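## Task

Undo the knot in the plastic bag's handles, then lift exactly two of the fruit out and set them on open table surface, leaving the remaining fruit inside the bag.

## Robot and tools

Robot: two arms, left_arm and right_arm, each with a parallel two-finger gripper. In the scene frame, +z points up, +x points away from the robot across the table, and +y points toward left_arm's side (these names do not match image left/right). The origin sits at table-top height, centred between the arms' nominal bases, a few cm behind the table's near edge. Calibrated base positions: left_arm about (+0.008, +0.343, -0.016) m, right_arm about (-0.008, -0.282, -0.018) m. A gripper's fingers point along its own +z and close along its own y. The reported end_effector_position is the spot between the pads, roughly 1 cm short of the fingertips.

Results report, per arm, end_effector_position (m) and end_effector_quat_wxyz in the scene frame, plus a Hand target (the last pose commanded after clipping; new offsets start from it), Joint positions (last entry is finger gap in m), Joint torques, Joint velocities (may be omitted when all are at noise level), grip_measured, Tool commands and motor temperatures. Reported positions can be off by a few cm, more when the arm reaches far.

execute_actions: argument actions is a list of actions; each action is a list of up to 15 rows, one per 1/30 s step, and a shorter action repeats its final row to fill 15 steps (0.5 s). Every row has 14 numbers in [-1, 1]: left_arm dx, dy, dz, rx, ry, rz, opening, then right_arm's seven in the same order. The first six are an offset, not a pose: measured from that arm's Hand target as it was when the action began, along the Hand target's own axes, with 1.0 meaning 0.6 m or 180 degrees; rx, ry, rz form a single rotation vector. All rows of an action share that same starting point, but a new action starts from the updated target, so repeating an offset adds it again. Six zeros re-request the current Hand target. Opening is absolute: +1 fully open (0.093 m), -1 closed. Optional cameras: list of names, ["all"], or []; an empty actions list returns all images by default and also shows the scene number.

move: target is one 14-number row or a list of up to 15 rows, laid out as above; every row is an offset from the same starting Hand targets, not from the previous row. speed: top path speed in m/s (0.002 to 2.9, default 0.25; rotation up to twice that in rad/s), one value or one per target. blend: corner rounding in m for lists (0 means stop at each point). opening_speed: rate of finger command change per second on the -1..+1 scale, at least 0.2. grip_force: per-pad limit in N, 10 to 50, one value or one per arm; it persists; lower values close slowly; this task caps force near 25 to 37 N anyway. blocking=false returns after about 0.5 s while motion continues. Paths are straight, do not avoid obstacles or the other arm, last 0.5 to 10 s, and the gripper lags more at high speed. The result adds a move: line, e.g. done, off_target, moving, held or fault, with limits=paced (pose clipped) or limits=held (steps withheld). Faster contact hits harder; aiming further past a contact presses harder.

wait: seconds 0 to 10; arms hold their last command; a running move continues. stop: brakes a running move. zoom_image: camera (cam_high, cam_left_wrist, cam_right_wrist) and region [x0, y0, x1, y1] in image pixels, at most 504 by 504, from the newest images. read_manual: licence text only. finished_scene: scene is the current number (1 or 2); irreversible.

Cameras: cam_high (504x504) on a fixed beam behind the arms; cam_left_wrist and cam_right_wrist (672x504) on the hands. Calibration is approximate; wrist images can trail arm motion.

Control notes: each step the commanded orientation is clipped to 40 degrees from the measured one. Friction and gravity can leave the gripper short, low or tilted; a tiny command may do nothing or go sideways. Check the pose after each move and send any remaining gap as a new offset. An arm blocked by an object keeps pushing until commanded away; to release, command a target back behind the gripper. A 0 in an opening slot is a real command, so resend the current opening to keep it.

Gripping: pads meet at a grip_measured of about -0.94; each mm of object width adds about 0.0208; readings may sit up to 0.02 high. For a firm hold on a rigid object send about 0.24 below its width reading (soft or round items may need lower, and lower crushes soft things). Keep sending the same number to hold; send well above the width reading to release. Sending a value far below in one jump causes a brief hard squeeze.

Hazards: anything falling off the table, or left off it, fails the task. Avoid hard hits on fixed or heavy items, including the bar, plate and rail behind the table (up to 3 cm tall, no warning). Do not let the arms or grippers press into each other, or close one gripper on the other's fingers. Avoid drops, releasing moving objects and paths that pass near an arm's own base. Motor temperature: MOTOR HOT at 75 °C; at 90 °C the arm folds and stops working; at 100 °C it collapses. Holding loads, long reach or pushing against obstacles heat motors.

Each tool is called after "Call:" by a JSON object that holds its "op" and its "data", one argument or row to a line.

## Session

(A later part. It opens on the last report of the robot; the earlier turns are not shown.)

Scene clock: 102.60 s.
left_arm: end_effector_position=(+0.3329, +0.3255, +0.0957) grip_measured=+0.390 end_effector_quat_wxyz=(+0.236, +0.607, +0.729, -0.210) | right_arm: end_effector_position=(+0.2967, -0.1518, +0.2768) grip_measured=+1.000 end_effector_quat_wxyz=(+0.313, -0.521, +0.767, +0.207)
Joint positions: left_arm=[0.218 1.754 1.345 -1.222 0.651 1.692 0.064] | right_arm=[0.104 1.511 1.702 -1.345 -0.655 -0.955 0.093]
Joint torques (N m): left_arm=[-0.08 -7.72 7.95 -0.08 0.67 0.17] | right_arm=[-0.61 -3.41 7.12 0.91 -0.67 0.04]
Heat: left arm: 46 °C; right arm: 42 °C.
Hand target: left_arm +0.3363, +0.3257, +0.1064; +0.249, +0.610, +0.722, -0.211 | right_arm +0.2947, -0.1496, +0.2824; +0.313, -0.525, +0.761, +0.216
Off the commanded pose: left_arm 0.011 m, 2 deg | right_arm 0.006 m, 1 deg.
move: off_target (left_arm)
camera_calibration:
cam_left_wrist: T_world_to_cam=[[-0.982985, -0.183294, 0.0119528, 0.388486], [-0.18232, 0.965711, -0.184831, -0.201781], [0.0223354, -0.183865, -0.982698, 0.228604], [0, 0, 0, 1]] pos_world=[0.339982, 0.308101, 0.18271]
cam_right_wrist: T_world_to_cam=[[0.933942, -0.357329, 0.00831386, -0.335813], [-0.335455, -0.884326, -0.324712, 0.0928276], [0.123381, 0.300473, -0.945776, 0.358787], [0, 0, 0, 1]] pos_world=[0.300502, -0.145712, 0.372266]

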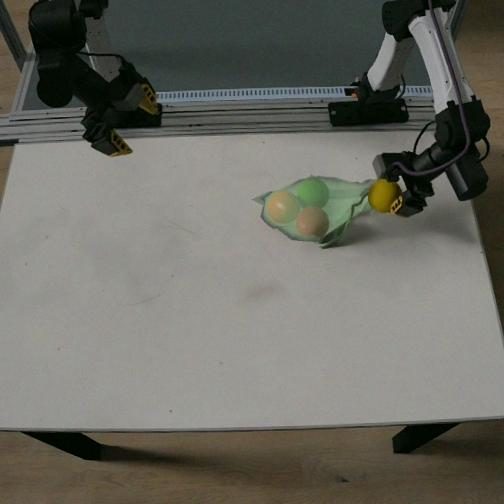

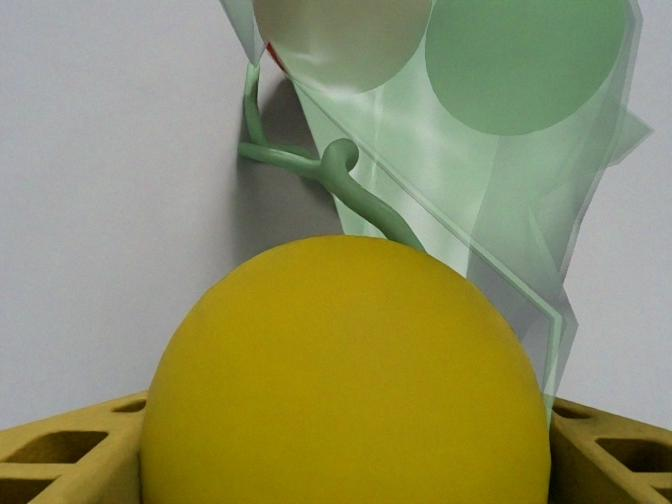

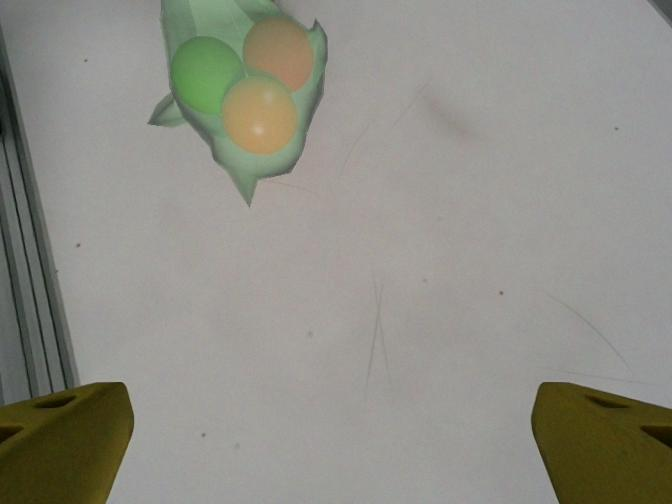

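Call:
{"op": "move", "data": {
  "target": [
    [0.048,0.082,0.083,0,0,0,0.1,0,0,0,0,0,0,1],
    [0.048,0.082,0.083,0,0,0,0.8,0,0,0,0,0,0,1],
    [0.046,0.082,-0.1,0,0,0,0.8,0,0,0,0,0,0,1]
  ],
  "cameras": ["all"],
  "speed": 0.1,
  "opening_speed": 0.6
}}

Call:
{"op": "zoom_image", "data": {
  "camera": "cam_high",
  "region": [250, 130, 450, 330]
}}

Scene clock: 108.43 s.
left_arm: end_effector_position=(+0.3751, +0.3887, +0.1281) grip_measured=+0.798 end_effector_quat_wxyz=(+0.243, +0.606, +0.726, -0.215) | right_arm: end_effector_position=(+0.2967, -0.1518, +0.2768) grip_measured=+1.000 end_effector_quat_wxyz=(+0.313, -0.521, +0.767, +0.207)
Joint positions: left_arm=[0.359 2.013 1.809 -1.538 0.653 1.875 0.083] | right_arm=[0.104 1.511 1.702 -1.345 -0.655 -0.955 0.093]
Joint torques (N m): left_arm=[0.12 -9.99 7.73 -0.35 0.49 0.15] | right_arm=[-0.36 -3.45 7.2 0.89 -0.69 0.04]
Heat: left arm: 46 °C; right arm: 42 °C.
Hand target: left_arm +0.3750, +0.3918, +0.1365; +0.248, +0.610, +0.722, -0.211 | right_arm +0.2947, -0.1496, +0.2824; +0.313, -0.525, +0.761, +0.216
Off the commanded pose: left_arm 0.009 m, 1 deg | right_arm 0.006 m, 1 deg.
move: done; target 2's new opening was sent with left_arm's hand 0.018 m and 3 deg from that target
camera_calibration:
cam_left_wrist: T_world_to_cam=[[-0.983466, -0.180926, 0.00778635, 0.44106], [-0.178725, 0.962776, -0.202782, -0.246997], [0.029192, -0.200821, -0.979193, 0.274624], [0, 0, 0, 1]] pos_world=[0.381606, 0.372752, 0.215389]
cam_right_wrist: T_world_to_cam=[[0.933942, -0.357329, 0.00831386, -0.335813], [-0.335455, -0.884326, -0.324712, 0.0928276], [0.123381, 0.300473, -0.945776, 0.358787], [0, 0, 0, 1]] pos_world=[0.300502, -0.145712, 0.372266]

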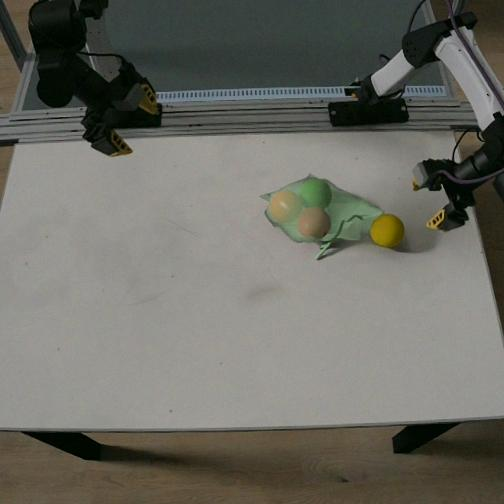

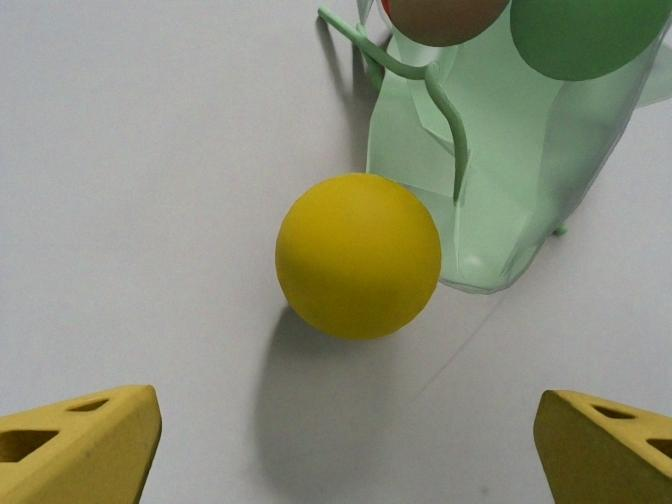

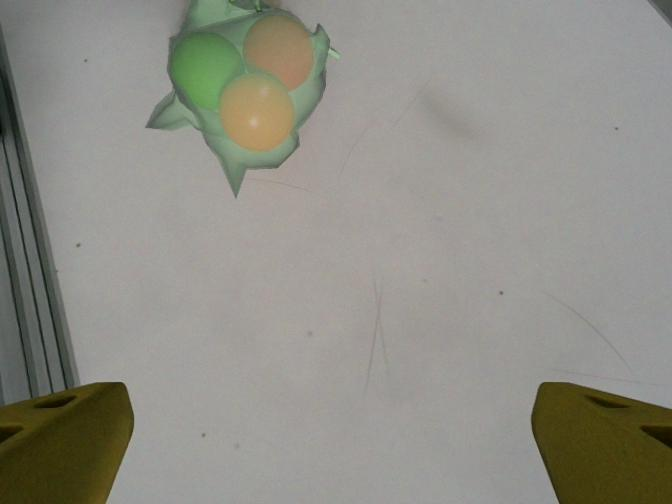

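Scaled by 2.520 from the camera's 504x504 image, which has a finer 720x720 frame.

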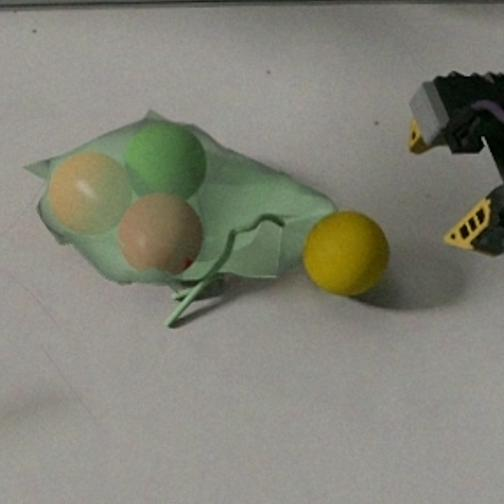

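Call:
{"op": "move", "data": {
  "target": [
    [-0.08,0,-0.09,0,0,0,0.8,0,0,0,0,0,0,1],
    [-0.272,-0.12,0.083,0,0,0,0.8,0,0,0,0,0,0,1]
  ],
  "cameras": ["cam_left_wrist"],
  "blend": [0.03,0]
}}

Call:
{"op": "zoom_image", "data": {
  "camera": "cam_left_wrist",
  "region": [200, 0, 600, 300]
}}

Scene clock: 110.73 s.
left_arm: end_effector_position=(+0.3288, +0.2230, +0.1861) grip_measured=+0.798 end_effector_quat_wxyz=(+0.228, +0.608, +0.725, -0.231) | right_arm: end_effector_position=(+0.2967, -0.1518, +0.2768) grip_measured=+1.000 end_effector_quat_wxyz=(+0.313, -0.521, +0.767, +0.207)
Joint positions: left_arm=[-0.104 1.654 1.584 -1.365 0.657 1.312 0.083] | right_arm=[0.104 1.511 1.702 -1.345 -0.655 -0.955 0.093]
Joint torques (N m): left_arm=[-0.8 -10.95 5.42 0.83 0.37 -0.34] | right_arm=[-0.46 -3.51 7.12 0.9 -0.68 0]
Heat: left arm: 46 °C; right arm: 42 °C.
Hand target: left_arm +0.3307, +0.2228, +0.1980; +0.248, +0.610, +0.722, -0.211 | right_arm +0.2947, -0.1496, +0.2824; +0.313, -0.525, +0.761, +0.216
Off the commanded pose: left_arm 0.012 m, 3 deg | right_arm 0.006 m, 1 deg.
move: off_target (left_arm)
camera_calibration:
cam_left_wrist: T_world_to_cam=[[-0.985547, -0.162154, 0.0490306, 0.353826], [-0.168743, 0.965237, -0.199608, -0.0883858], [-0.0149587, -0.204997, -0.978648, 0.314905], [0, 0, 0, 1]] pos_world=[0.338508, 0.207242, 0.27319]
Images, in order (width x height): cam_left_wrist 672x504.

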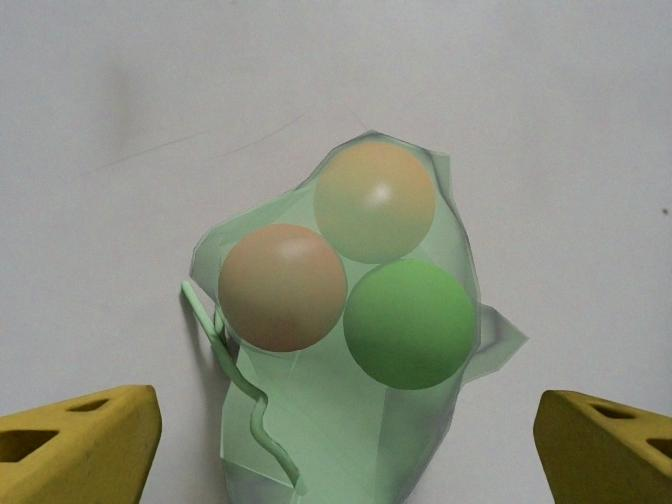

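Scaled by 1.260 from the camera's 672x504 image, which has a finer 960x720 frame.

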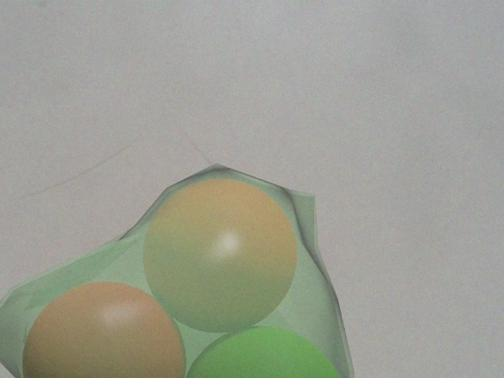

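Call:
{"op": "move", "data": {
  "target": [0.137,0.058,0.121,0,0.11,0,-0.1,0,0,0,0,0,0,1],
  "cameras": ["all"]
}}

Scene clock: 112.77 s.
left_arm: end_effector_position=(+0.3550, +0.2474, +0.0874) grip_measured=-0.098 end_effector_quat_wxyz=(+0.112, +0.641, +0.750, -0.118) | right_arm: end_effector_position=(+0.2967, -0.1518, +0.2768) grip_measured=+1.000 end_effector_quat_wxyz=(+0.313, -0.521, +0.767, +0.207)
Joint positions: left_arm=[-0.173 1.795 1.467 -1.151 0.323 1.286 0.041] | right_arm=[0.104 1.511 1.702 -1.345 -0.655 -0.955 0.093]
Joint torques (N m): left_arm=[-0.88 -9.06 5.52 0.78 0.2 -0.32] | right_arm=[-0.5 -3.55 7.09 0.9 -0.64 -0.01]
Heat: left arm: 46 °C; right arm: 42 °C.
Hand target: left_arm +0.3616, +0.2483, +0.0901; +0.121, +0.637, +0.754, -0.103 | right_arm +0.2947, -0.1496, +0.2824; +0.313, -0.525, +0.761, +0.216
Off the commanded pose: left_arm 0.007 m, 2 deg | right_arm 0.006 m, 1 deg.
move: done
camera_calibration:
cam_left_wrist: T_world_to_cam=[[-0.987525, -0.155745, 0.0231897, 0.389845], [-0.15142, 0.979685, 0.131491, -0.165895], [-0.0431976, 0.126339, -0.991046, 0.152825], [0, 0, 0, 1]] pos_world=[0.366464, 0.203933, 0.16423]
cam_right_wrist: T_world_to_cam=[[0.933942, -0.357329, 0.00831386, -0.335813], [-0.335455, -0.884326, -0.324712, 0.0928276], [0.123381, 0.300473, -0.945776, 0.358787], [0, 0, 0, 1]] pos_world=[0.300502, -0.145712, 0.372266]

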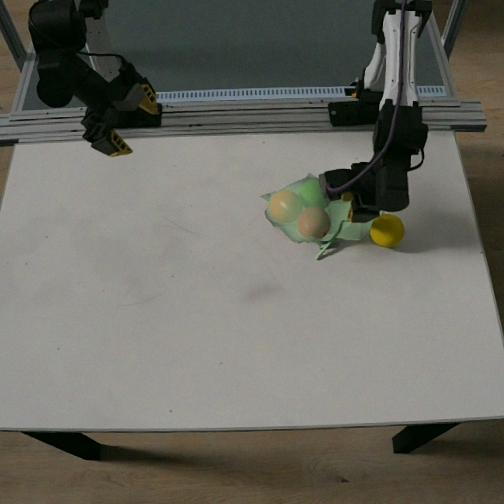

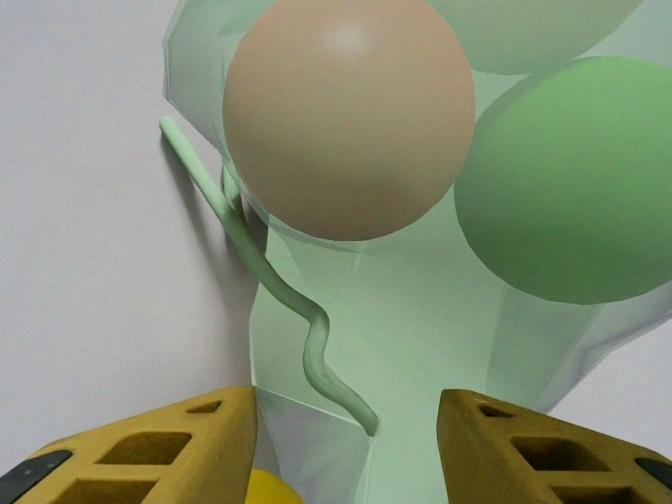

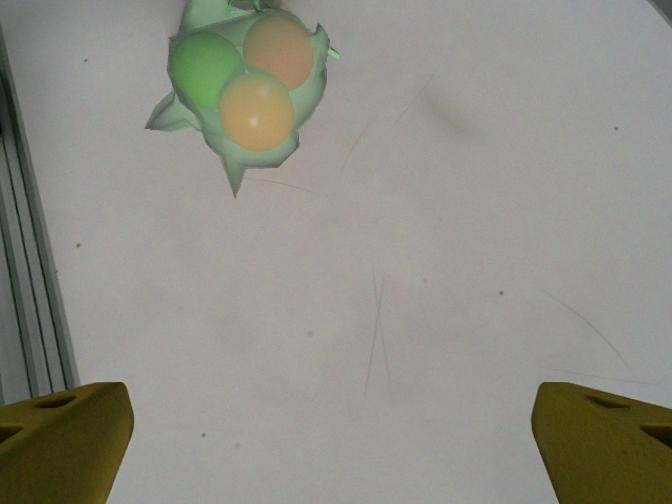

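Call:
{"op": "move", "data": {
  "target": [
    [0.0645,0.0,0.095,0,0,0,-0.2,0,0,0,0,0,0,1],
    [0.0645,0.0,0.095,0,0,0,-1,0,0,0,0,0,0,1],
    [0.03,0.0,0.03,0,0,0,-1,0,0,0,0,0,0,1]
  ],
  "cameras": ["all"],
  "speed": 0.08
}}

Scene clock: 116.70 s.
left_arm: end_effector_position=(+0.3566, +0.2610, +0.0471) grip_measured=-0.935 end_effector_quat_wxyz=(+0.109, +0.634, +0.756, -0.118) | right_arm: end_effector_position=(+0.2967, -0.1518, +0.2768) grip_measured=+1.000 end_effector_quat_wxyz=(+0.313, -0.521, +0.767, +0.207)
Joint positions: left_arm=[-0.135 1.83 1.351 -1.013 0.322 1.307 0] | right_arm=[0.104 1.511 1.702 -1.345 -0.655 -0.955 0.093]
Joint torques (N m): left_arm=[-1.1 -12.37 7.98 0.2 0.22 -0.16] | right_arm=[-0.49 -3.43 6.98 0.95 -0.66 0.05]
Motor temperatures (°C): left_arm=[26 46 45 36 26 27 31] | right_arm=[25 33 42 42 28 24 27]
Heat: left arm: 46 °C; right arm: 42 °C.
Hand target: left_arm +0.3596, +0.2596, +0.0674; +0.121, +0.637, +0.754, -0.103 | right_arm +0.2947, -0.1496, +0.2824; +0.313, -0.525, +0.761, +0.216
Off the commanded pose: left_arm 0.021 m, 2 deg | right_arm 0.006 m, 1 deg.
move: off_target (left_arm)
camera_calibration:
cam_left_wrist: T_world_to_cam=[[-0.98442, -0.173428, 0.0289993, 0.397679], [-0.167986, 0.976321, 0.136303, -0.167115], [-0.0519513, 0.129308, -0.990243, 0.113602], [0, 0, 0, 1]] pos_world=[0.369312, 0.217437, 0.123739]
cam_right_wrist: T_world_to_cam=[[0.933942, -0.357329, 0.00831386, -0.335813], [-0.335455, -0.884326, -0.324712, 0.0928276], [0.123381, 0.300473, -0.945776, 0.358787], [0, 0, 0, 1]] pos_world=[0.300502, -0.145712, 0.372266]

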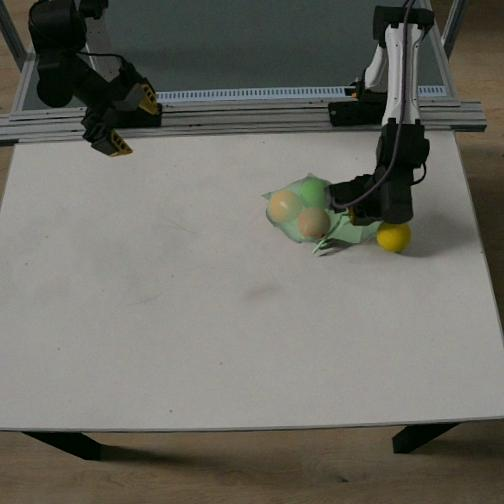

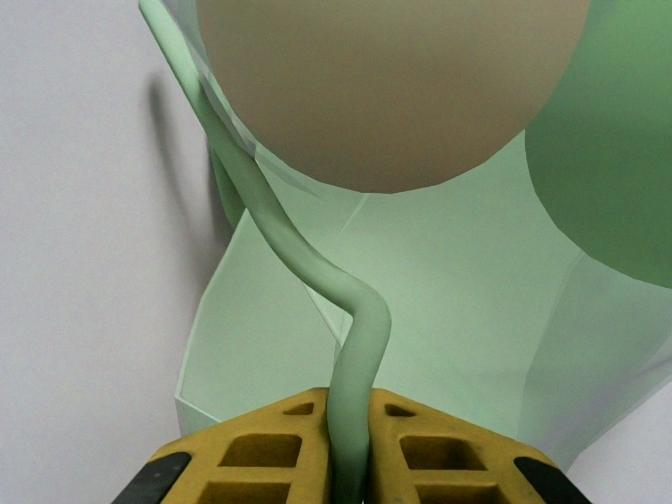

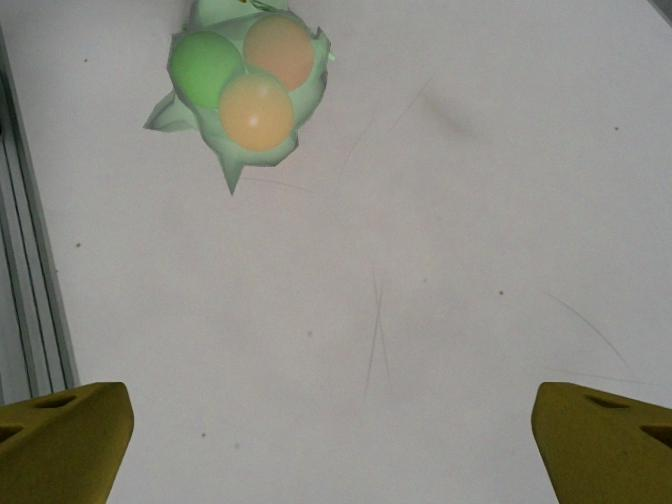

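Call:
{"op": "move", "data": {
  "target": [-0.241,-0.055,-0.329,0,-0.12,0,-1,0,0,0,0,0,0,1],
  "cameras": ["all"],
  "speed": 0.13
}}

Scene clock: 119.63 s.
left_arm: end_effector_position=(+0.3485, +0.1821, +0.2859) grip_measured=-0.935 end_effector_quat_wxyz=(+0.273, +0.605, +0.721, -0.202) | right_arm: end_effector_position=(+0.2967, -0.1518, +0.2768) grip_measured=+1.000 end_effector_quat_wxyz=(+0.313, -0.521, +0.767, +0.207)
Joint positions: left_arm=[-0.231 1.754 2.096 -1.557 0.624 1.114 0] | right_arm=[0.104 1.511 1.702 -1.345 -0.655 -0.955 0.093]
Joint torques (N m): left_arm=[-0.91 -8.68 7.53 0.67 0.64 -0.32] | right_arm=[-0.72 -3.51 7.23 0.92 -0.67 0]
Heat: left arm: 46 °C; right arm: 42 °C.
Hand target: left_arm +0.3401, +0.1796, +0.3002; +0.260, +0.606, +0.718, -0.221 | right_arm +0.2947, -0.1496, +0.2824; +0.313, -0.525, +0.761, +0.216
Off the commanded pose: left_arm 0.017 m, 3 deg | right_arm 0.006 m, 1 deg.
joint sent to its limit (left arm) — joint 4 (wrist pitch), lower limit. The joint targets are off in position, not in orientation.
move: off_target (left_arm)
camera_calibration:
cam_left_wrist: T_world_to_cam=[[-0.979476, -0.195992, -0.047049, 0.393213], [-0.179964, 0.955492, -0.233769, -0.0102707], [0.0907718, -0.220505, -0.971153, 0.368289], [0, 0, 0, 1]] pos_world=[0.349864, 0.16809, 0.373765]
cam_right_wrist: T_world_to_cam=[[0.933942, -0.357329, 0.00831386, -0.335813], [-0.335455, -0.884326, -0.324712, 0.0928276], [0.123381, 0.300473, -0.945776, 0.358787], [0, 0, 0, 1]] pos_world=[0.300502, -0.145712, 0.372266]

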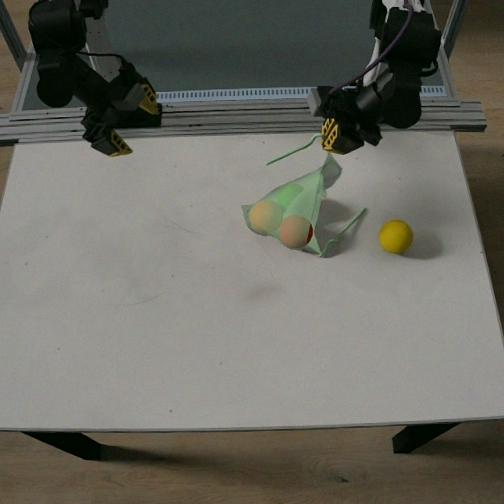

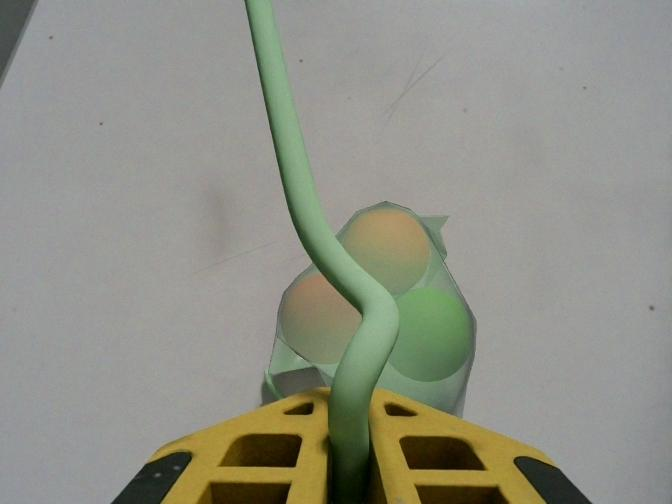

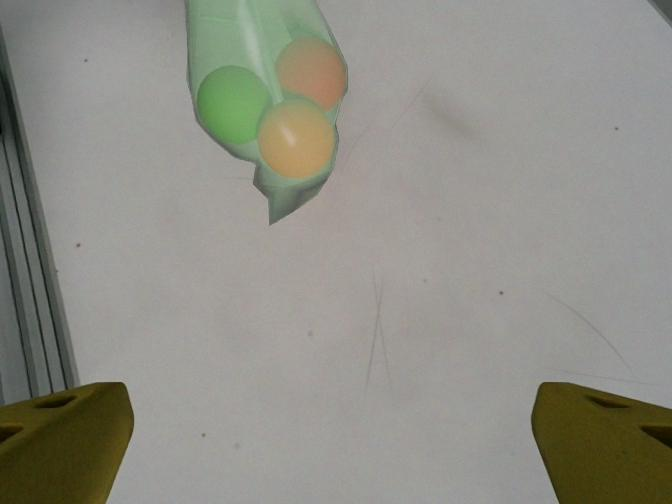

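Call:
{"op": "move", "data": {
  "target": [
    [-0.071,-0.05,0.06,0,0,0,-1,0,0,0,0,0,0,1],
    [0.063,-0.148,0.273,0,0,0,-1,0,0,0,0,0,0,1]
  ],
  "cameras": ["all"],
  "speed": 0.13
}}

Call:
{"op": "zoom_image", "data": {
  "camera": "cam_high",
  "region": [200, 130, 400, 330]
}}

Scene clock: 123.07 s.
left_arm: end_effector_position=(+0.2599, +0.0944, +0.1372) grip_measured=-0.935 end_effector_quat_wxyz=(+0.229, +0.608, +0.725, -0.229) | right_arm: end_effector_position=(+0.2967, -0.1518, +0.2768) grip_measured=+1.000 end_effector_quat_wxyz=(+0.313, -0.521, +0.767, +0.207)
Joint positions: left_arm=[-0.609 1.452 1.156 -0.812 0.501 0.733 0] | right_arm=[0.104 1.511 1.702 -1.345 -0.655 -0.955 0.093]
Joint torques (N m): left_arm=[-1.13 -8.9 5.86 1.65 0.23 -0.3] | right_arm=[-0.4 -3.4 7.2 0.91 -0.66 0]
Heat: left arm: 46 °C; right arm: 42 °C.
Hand target: left_arm +0.2650, +0.0899, +0.1504; +0.260, +0.606, +0.718, -0.221 | right_arm +0.2947, -0.1496, +0.2824; +0.313, -0.525, +0.761, +0.216
Off the commanded pose: left_arm 0.015 m, 4 deg | right_arm 0.006 m, 1 deg.
move: off_target (left_arm)
camera_calibration:
cam_left_wrist: T_world_to_cam=[[-0.98548, -0.163535, 0.0456614, 0.268107], [-0.169402, 0.965173, -0.19936, 0.0145453], [-0.0114688, -0.204201, -0.978862, 0.238678], [0, 0, 0, 1]] pos_world=[0.269416, 0.0785444, 0.224291]
cam_right_wrist: T_world_to_cam=[[0.933942, -0.357329, 0.00831386, -0.335813], [-0.335455, -0.884326, -0.324712, 0.0928276], [0.123381, 0.300473, -0.945776, 0.358787], [0, 0, 0, 1]] pos_world=[0.300502, -0.145712, 0.372266]

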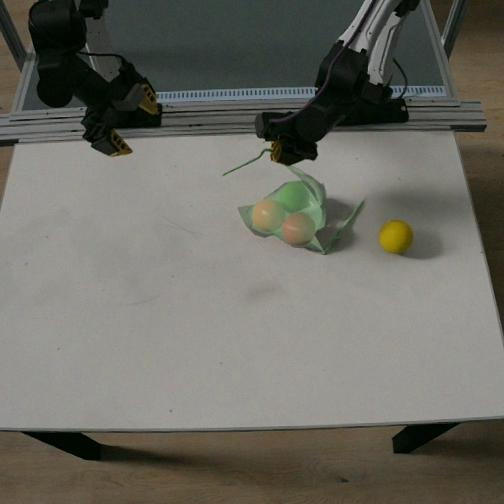

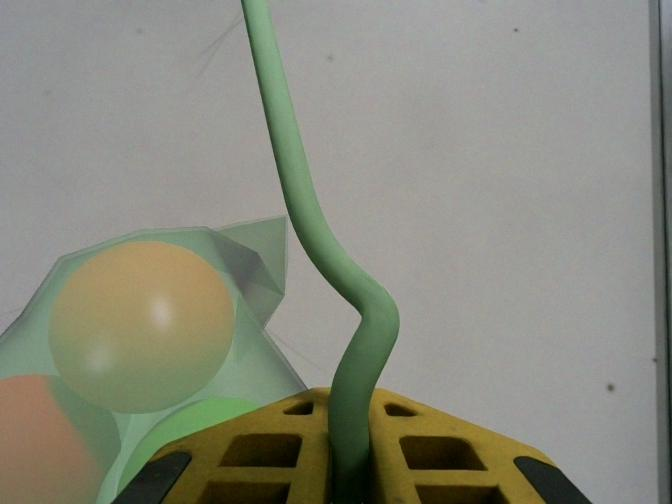

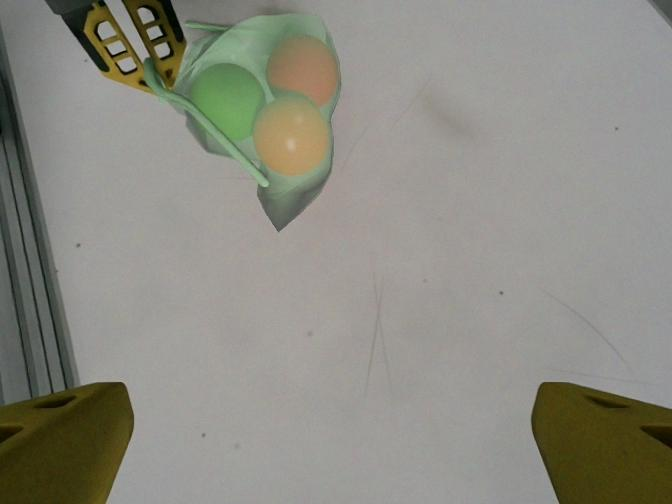

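Scaled by 2.520 from the camera's 504x504 image, which has a finer 720x720 frame.

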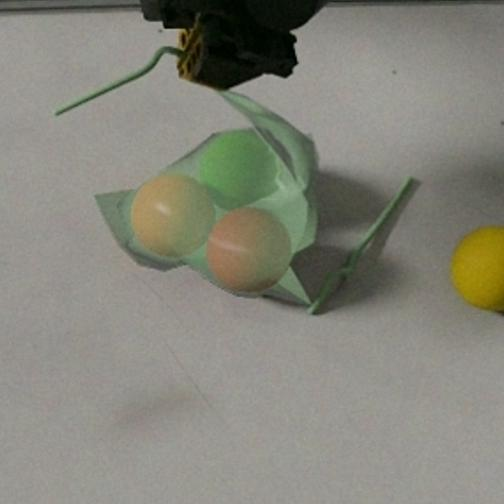

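Call:
{"op": "move", "data": {
  "target": [
    [0.05,0,0.06,0,0,0,-1,0,0,0,0,0,0,1],
    [0.05,0,0.06,0,0,0,-0.2,0,0,0,0,0,0,1],
    [0.02,0,-0.12,0,0,0,-0.2,0,0,0,0,0,0,1],
    [0.133,0.145,-0.235,0,0,0,0.8,0,0,0,0,0,0,1]
  ],
  "cameras": ["all"],
  "speed": 0.15,
  "blend": [0,0,0.03,0]
}}

Call:
{"op": "zoom_image", "data": {
  "camera": "cam_high",
  "region": [200, 130, 400, 330]
}}

Scene clock: 128.80 s.
left_arm: end_effector_position=(+0.3259, +0.2552, +0.1963) grip_measured=+0.798 end_effector_quat_wxyz=(+0.249, +0.603, +0.726, -0.217) | right_arm: end_effector_position=(+0.2967, -0.1518, +0.2768) grip_measured=+1.000 end_effector_quat_wxyz=(+0.313, -0.521, +0.767, +0.207)
Joint positions: left_arm=[0.008 1.622 1.584 -1.419 0.676 1.419 0.083] | right_arm=[0.104 1.511 1.702 -1.345 -0.655 -0.955 0.093]
Joint torques (N m): left_arm=[-0.27 -6.57 8.17 0.22 0.66 0.15] | right_arm=[-0.44 -3.56 7.02 0.89 -0.67 0.03]
Heat: left arm: 46 °C; right arm: 42 °C.
Hand target: left_arm +0.3255, +0.2539, +0.2074; +0.260, +0.606, +0.718, -0.221 | right_arm +0.2947, -0.1496, +0.2824; +0.313, -0.525, +0.761, +0.216
Off the commanded pose: left_arm 0.011 m, 2 deg | right_arm 0.006 m, 1 deg.
move: off_target (left_arm); target 4's new opening was sent with left_arm's hand 0.011 m and 2 deg from that target
camera_calibration:
cam_left_wrist: T_world_to_cam=[[-0.982172, -0.187865, 0.00666447, 0.36954], [-0.184902, 0.959074, -0.214447, -0.10818], [0.0338954, -0.211856, -0.976713, 0.316918], [0, 0, 0, 1]] pos_world=[0.332207, 0.240317, 0.283876]
cam_right_wrist: T_world_to_cam=[[0.933942, -0.357329, 0.00831386, -0.335813], [-0.335455, -0.884326, -0.324712, 0.0928276], [0.123381, 0.300473, -0.945776, 0.358787], [0, 0, 0, 1]] pos_world=[0.300502, -0.145712, 0.372266]

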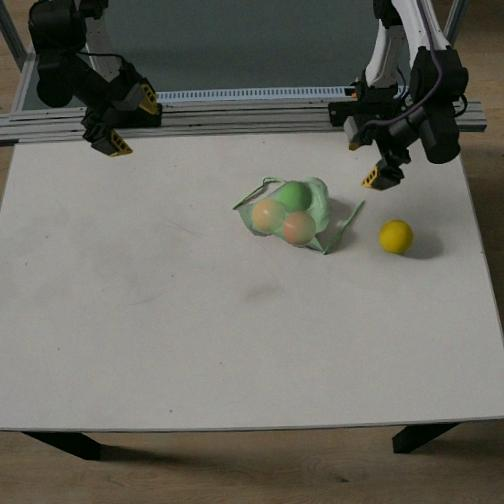

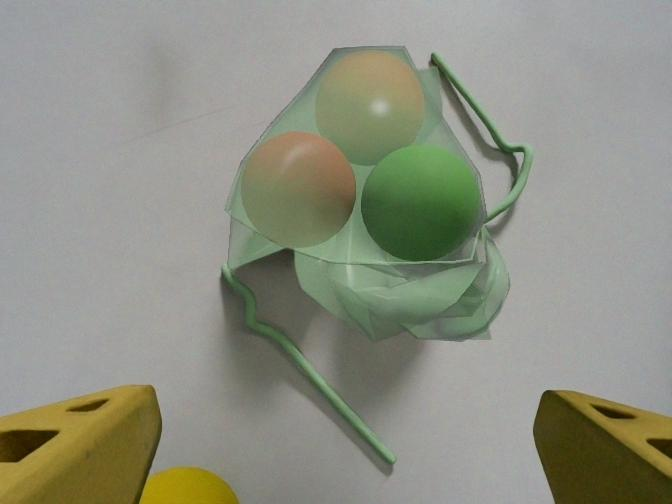

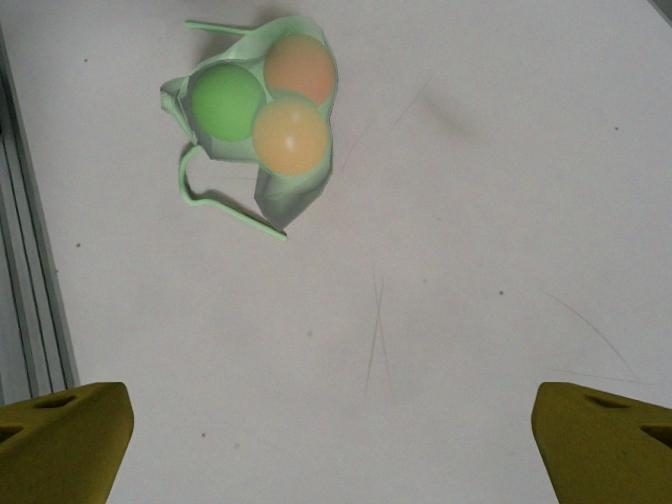

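Scaled by 2.520 from the camera's 504x504 image, which has a finer 720x720 frame.

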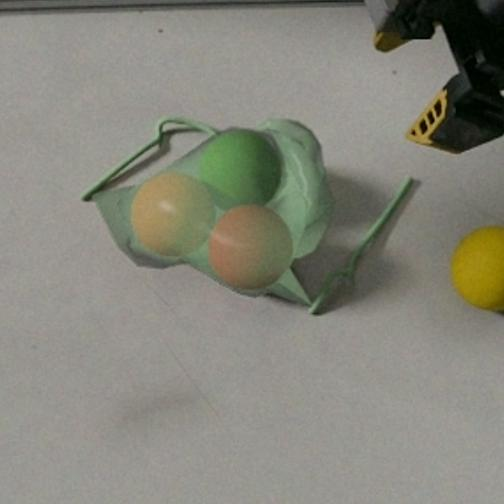

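Call:
{"op": "move", "data": {
  "target": [0.111,-0.077,0.144,0,-0.136,0,0.8,0,0,0,0,0,0,1],
  "cameras": ["all"],
  "speed": 0.15
}}

Scene clock: 131.67 s.
left_arm: end_effector_position=(+0.2757, +0.2407, +0.0945) grip_measured=+0.798 end_effector_quat_wxyz=(+0.386, +0.543, +0.658, -0.351) | right_arm: end_effector_position=(+0.2967, -0.1518, +0.2768) grip_measured=+1.000 end_effector_quat_wxyz=(+0.313, -0.521, +0.767, +0.207)
Joint positions: left_arm=[0.141 1.576 0.892 -0.959 1.108 1.64 0.083] | right_arm=[0.104 1.511 1.702 -1.345 -0.655 -0.955 0.093]
Joint torques (N m): left_arm=[0.03 -5.72 4.6 0.4 0.83 0.13] | right_arm=[-0.4 -3.4 7.3 0.94 -0.67 -0.01]
Heat: left arm: 46 °C; right arm: 42 °C.
Hand target: left_arm +0.2805, +0.2420, +0.0985; +0.406, +0.546, +0.647, -0.344 | right_arm +0.2947, -0.1496, +0.2824; +0.313, -0.525, +0.761, +0.216
Off the commanded pose: left_arm 0.006 m, 3 deg | right_arm 0.006 m, 1 deg.
move: off_target (left_arm)
camera_calibration:
cam_left_wrist: T_world_to_cam=[[-0.983737, -0.175269, 0.039275, 0.312452], [-0.163697, 0.784862, -0.597658, -0.053089], [0.0739251, -0.594367, -0.800789, 0.280442], [0, 0, 0, 1]] pos_world=[0.277949, 0.263116, 0.180574]
cam_right_wrist: T_world_to_cam=[[0.933942, -0.357329, 0.00831386, -0.335813], [-0.335455, -0.884326, -0.324712, 0.0928276], [0.123381, 0.300473, -0.945776, 0.358787], [0, 0, 0, 1]] pos_world=[0.300502, -0.145712, 0.372266]

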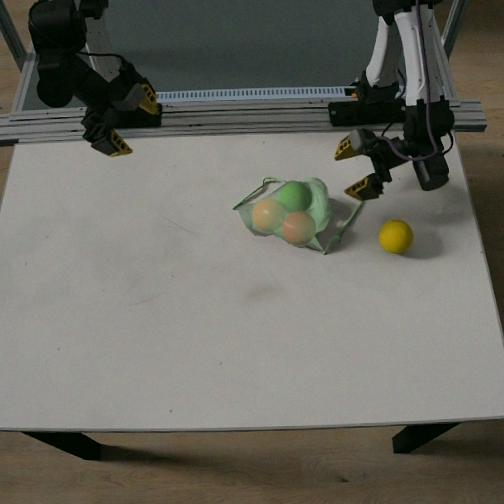

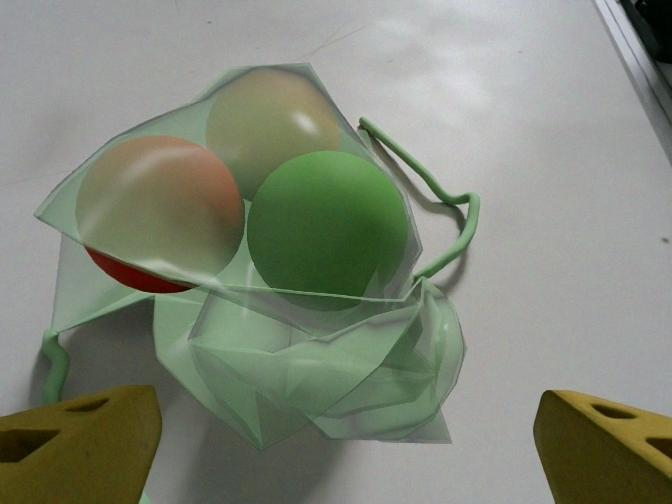

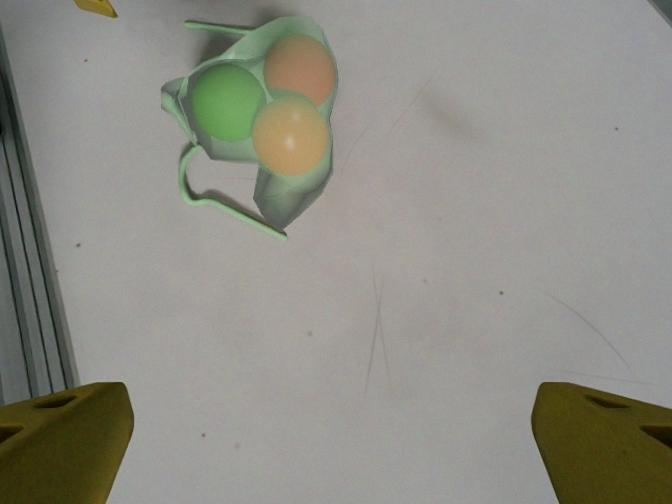

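Call:
{"op": "move", "data": {
  "target": [0.023,0.047,0.016,0,0,-0.5,-0.3,0,0,0,0,0,0,1],
  "cameras": ["all"],
  "speed": 0.15
}}

Scene clock: 138.13 s.
left_arm: end_effector_position=(+0.2987, +0.2452, +0.0731) grip_measured=-0.298 end_effector_quat_wxyz=(+0.027, -0.077, +0.848, -0.523) | right_arm: end_effector_position=(+0.2967, -0.1518, +0.2768) grip_measured=+1.000 end_effector_quat_wxyz=(+0.313, -0.521, +0.767, +0.207)
Joint positions: left_arm=[0.141 1.706 0.938 -0.876 1.112 0.08 0.031] | right_arm=[0.104 1.511 1.702 -1.345 -0.655 -0.955 0.093]
Joint torques (N m): left_arm=[-1.11 -7.04 6.37 0.51 0.81 -0.26] | right_arm=[-0.49 -3.43 7.1 0.89 -0.67 0]
Heat: left arm: 45 °C; right arm: 42 °C.
Hand target: left_arm +0.3087, +0.2441, +0.0818; +0.044, -0.071, +0.844, -0.531 | right_arm +0.2947, -0.1496, +0.2824; +0.313, -0.525, +0.761, +0.216
Off the commanded pose: left_arm 0.013 m, 2 deg | right_arm 0.006 m, 1 deg.
move: off_target (left_arm)
camera_calibration:
cam_left_wrist: T_world_to_cam=[[0.106348, -0.45127, 0.886028, 0.0169111], [-0.940644, 0.243177, 0.236758, 0.238329], [-0.322303, -0.858615, -0.398623, 0.418066], [0, 0, 0, 1]] pos_world=[0.357128, 0.308633, 0.0952408]
cam_right_wrist: T_world_to_cam=[[0.933942, -0.357329, 0.00831386, -0.335813], [-0.335455, -0.884326, -0.324712, 0.0928276], [0.123381, 0.300473, -0.945776, 0.358787], [0, 0, 0, 1]] pos_world=[0.300502, -0.145712, 0.372266]

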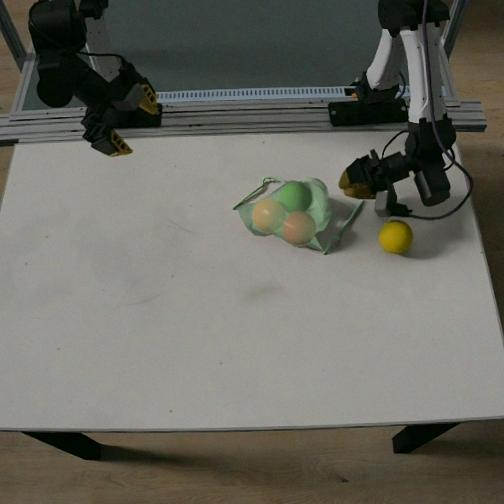

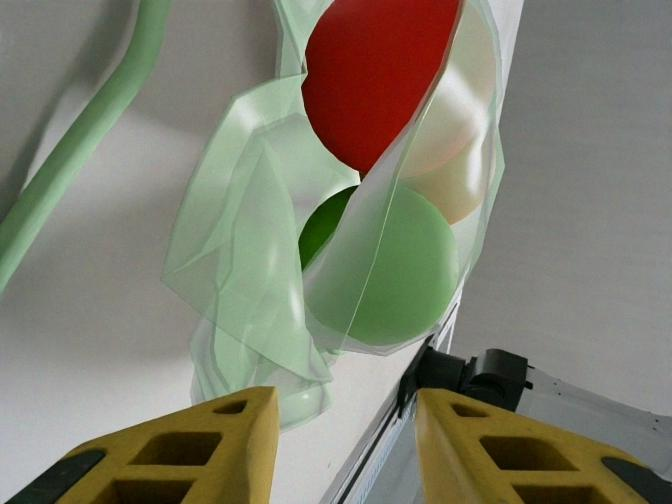

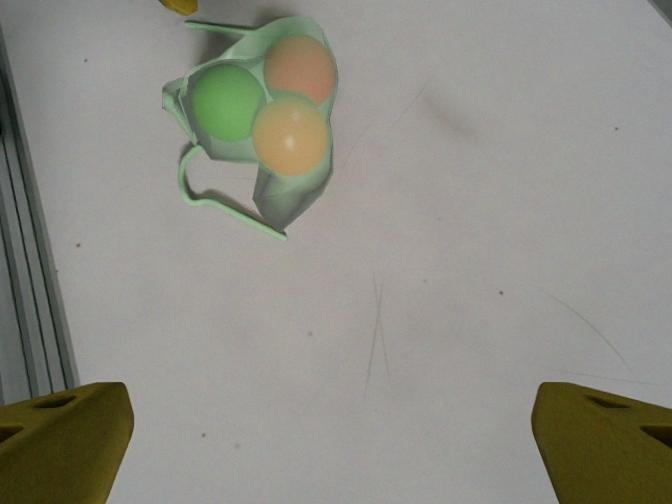

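Call:
{"op": "move", "data": {
  "target": [
    [-0.02,-0.1,-0.07,0,0,0.2,-0.3,0,0,0,0,0,0,1],
    [-0.04,-0.104,-0.013,-0.077,-0.08,0.447,-0.3,0,0,0,0,0,0,1],
    [-0.04,-0.029,0.023,-0.077,-0.08,0.447,0.8,0,0,0,0,0,0,1]
  ],
  "cameras": ["all"],
  "speed": 0.15,
  "blend": [0.02,0.02,0]
}}

Scene clock: 145.73 s.
left_arm: end_effector_position=(+0.3298, +0.2275, +0.0886) grip_measured=+0.798 end_effector_quat_wxyz=(+0.451, +0.422, +0.735, -0.281) | right_arm: end_effector_position=(+0.2967, -0.1518, +0.2768) grip_measured=+1.000 end_effector_quat_wxyz=(+0.313, -0.521, +0.767, +0.207)
Joint positions: left_arm=[0.025 1.419 0.624 -0.04 0.975 0.736 0.083] | right_arm=[0.104 1.511 1.702 -1.345 -0.655 -0.955 0.093]
Joint torques (N m): left_arm=[-1.09 -5.03 4.93 1.88 0.3 -0.29] | right_arm=[-0.49 -3.47 7.04 0.92 -0.65 0.01]
Heat: left arm: 45 °C; right arm: 42 °C.
Hand target: left_arm +0.3357, +0.2284, +0.0915; +0.463, +0.423, +0.732, -0.268 | right_arm +0.2947, -0.1496, +0.2824; +0.313, -0.525, +0.761, +0.216
Off the commanded pose: left_arm 0.007 m, 2 deg | right_arm 0.006 m, 1 deg.
move: done
camera_calibration:
cam_left_wrist: T_world_to_cam=[[-0.867625, -0.496386, 0.0287755, 0.399286], [-0.406719, 0.675226, -0.615345, 0.0693339], [0.286018, -0.545592, -0.787733, 0.181667], [0, 0, 0, 1]] pos_world=[0.32267, 0.2505, 0.174279]
cam_right_wrist: T_world_to_cam=[[0.933942, -0.357329, 0.00831386, -0.335813], [-0.335455, -0.884326, -0.324712, 0.0928276], [0.123381, 0.300473, -0.945776, 0.358787], [0, 0, 0, 1]] pos_world=[0.300502, -0.145712, 0.372266]

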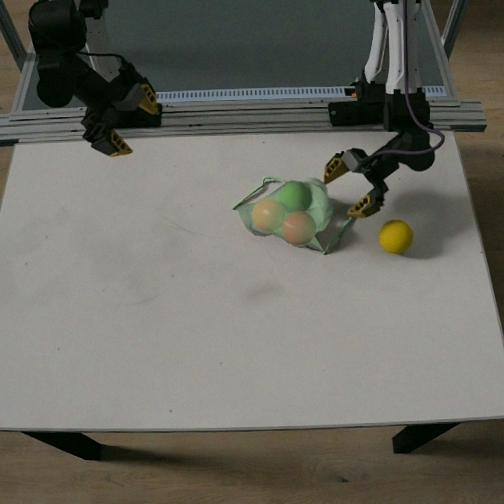

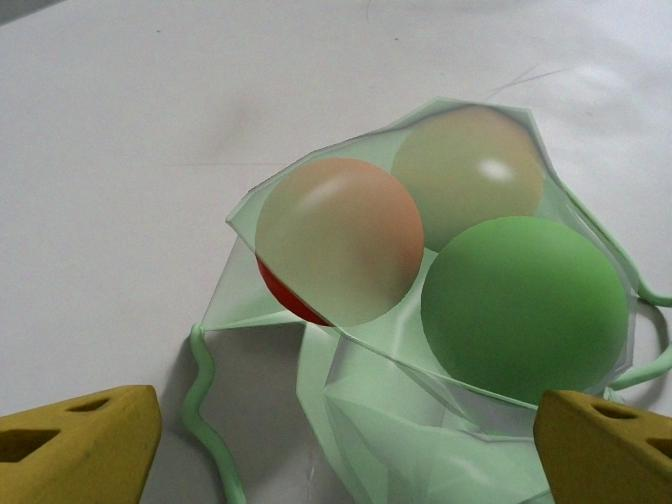

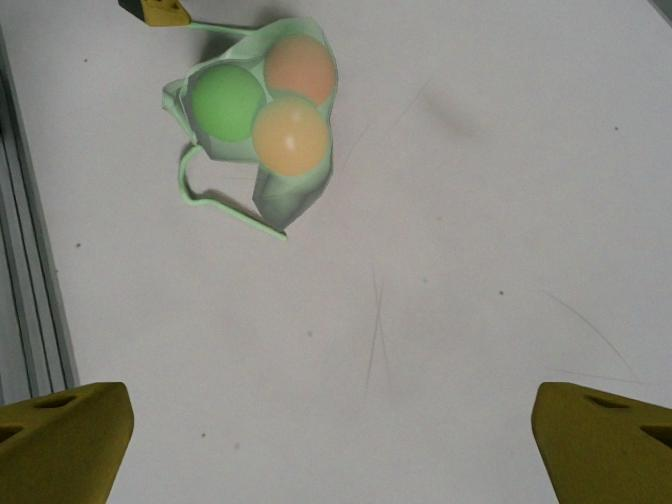

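Call:
{"op": "move", "data": {
  "target": [
    [0.01,-0.004,0.172,0,0,0,0.72,0,0,0,0,0,0,1],
    [0.01,-0.004,0.172,0,0,0,0.1,0,0,0,0,0,0,1]
  ],
  "cameras": ["all"],
  "speed": 0.07,
  "opening_speed": 0.6
}}

Scene clock: 149.97 s.
left_arm: end_effector_position=(+0.3640, +0.1537, +0.0276) grip_measured=+0.102 end_effector_quat_wxyz=(+0.436, +0.422, +0.745, -0.278) | right_arm: end_effector_position=(+0.2967, -0.1518, +0.2768) grip_measured=+1.000 end_effector_quat_wxyz=(+0.313, -0.521, +0.767, +0.207)
Joint positions: left_arm=[-0.253 1.757 0.631 0.466 0.753 0.466 0.05] | right_arm=[0.104 1.511 1.702 -1.345 -0.655 -0.955 0.093]
Joint torques (N m): left_arm=[-1.03 -6.72 6.76 2.21 0.21 -0.31] | right_arm=[-0.5 -3.45 7.25 0.94 -0.64 0]
Heat: left arm: 45 °C; right arm: 42 °C.
Hand target: left_arm +0.3789, +0.1486, +0.0419; +0.463, +0.423, +0.732, -0.268 | right_arm +0.2947, -0.1496, +0.2824; +0.313, -0.525, +0.761, +0.216
Off the commanded pose: left_arm 0.021 m, 4 deg | right_arm 0.006 m, 1 deg.
move: off_target (left_arm); target 2's new opening was sent with left_arm's hand 0.021 m and 4 deg from that target
camera_calibration:
cam_left_wrist: T_world_to_cam=[[-0.865571, -0.498981, 0.0424832, 0.393348], [-0.425529, 0.688115, -0.587727, 0.0996055], [0.264031, -0.526797, -0.807943, 0.0892907], [0, 0, 0, 1]] pos_world=[0.35928, 0.174771, 0.113972]
cam_right_wrist: T_world_to_cam=[[0.933942, -0.357329, 0.00831386, -0.335813], [-0.335455, -0.884326, -0.324712, 0.0928276], [0.123381, 0.300473, -0.945776, 0.358787], [0, 0, 0, 1]] pos_world=[0.300502, -0.145712, 0.372266]

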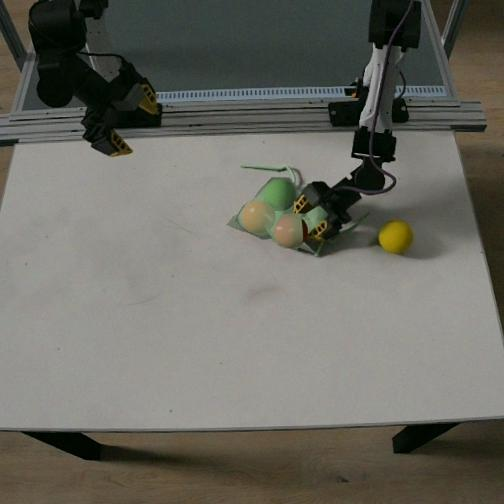

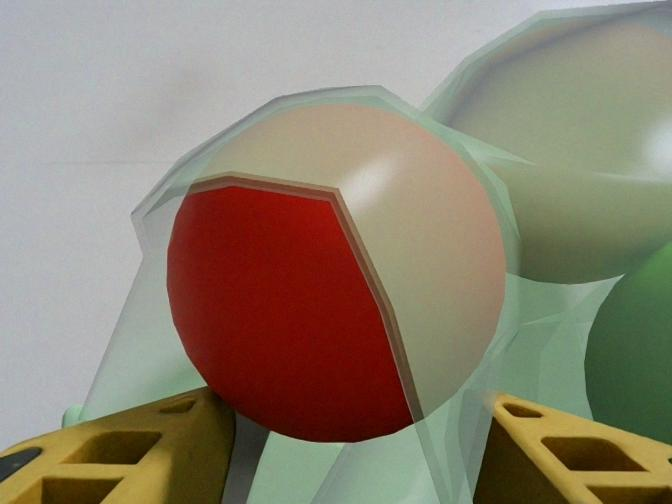

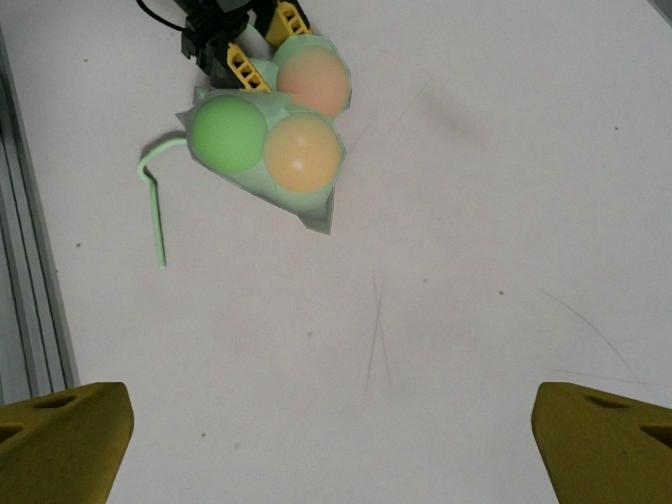

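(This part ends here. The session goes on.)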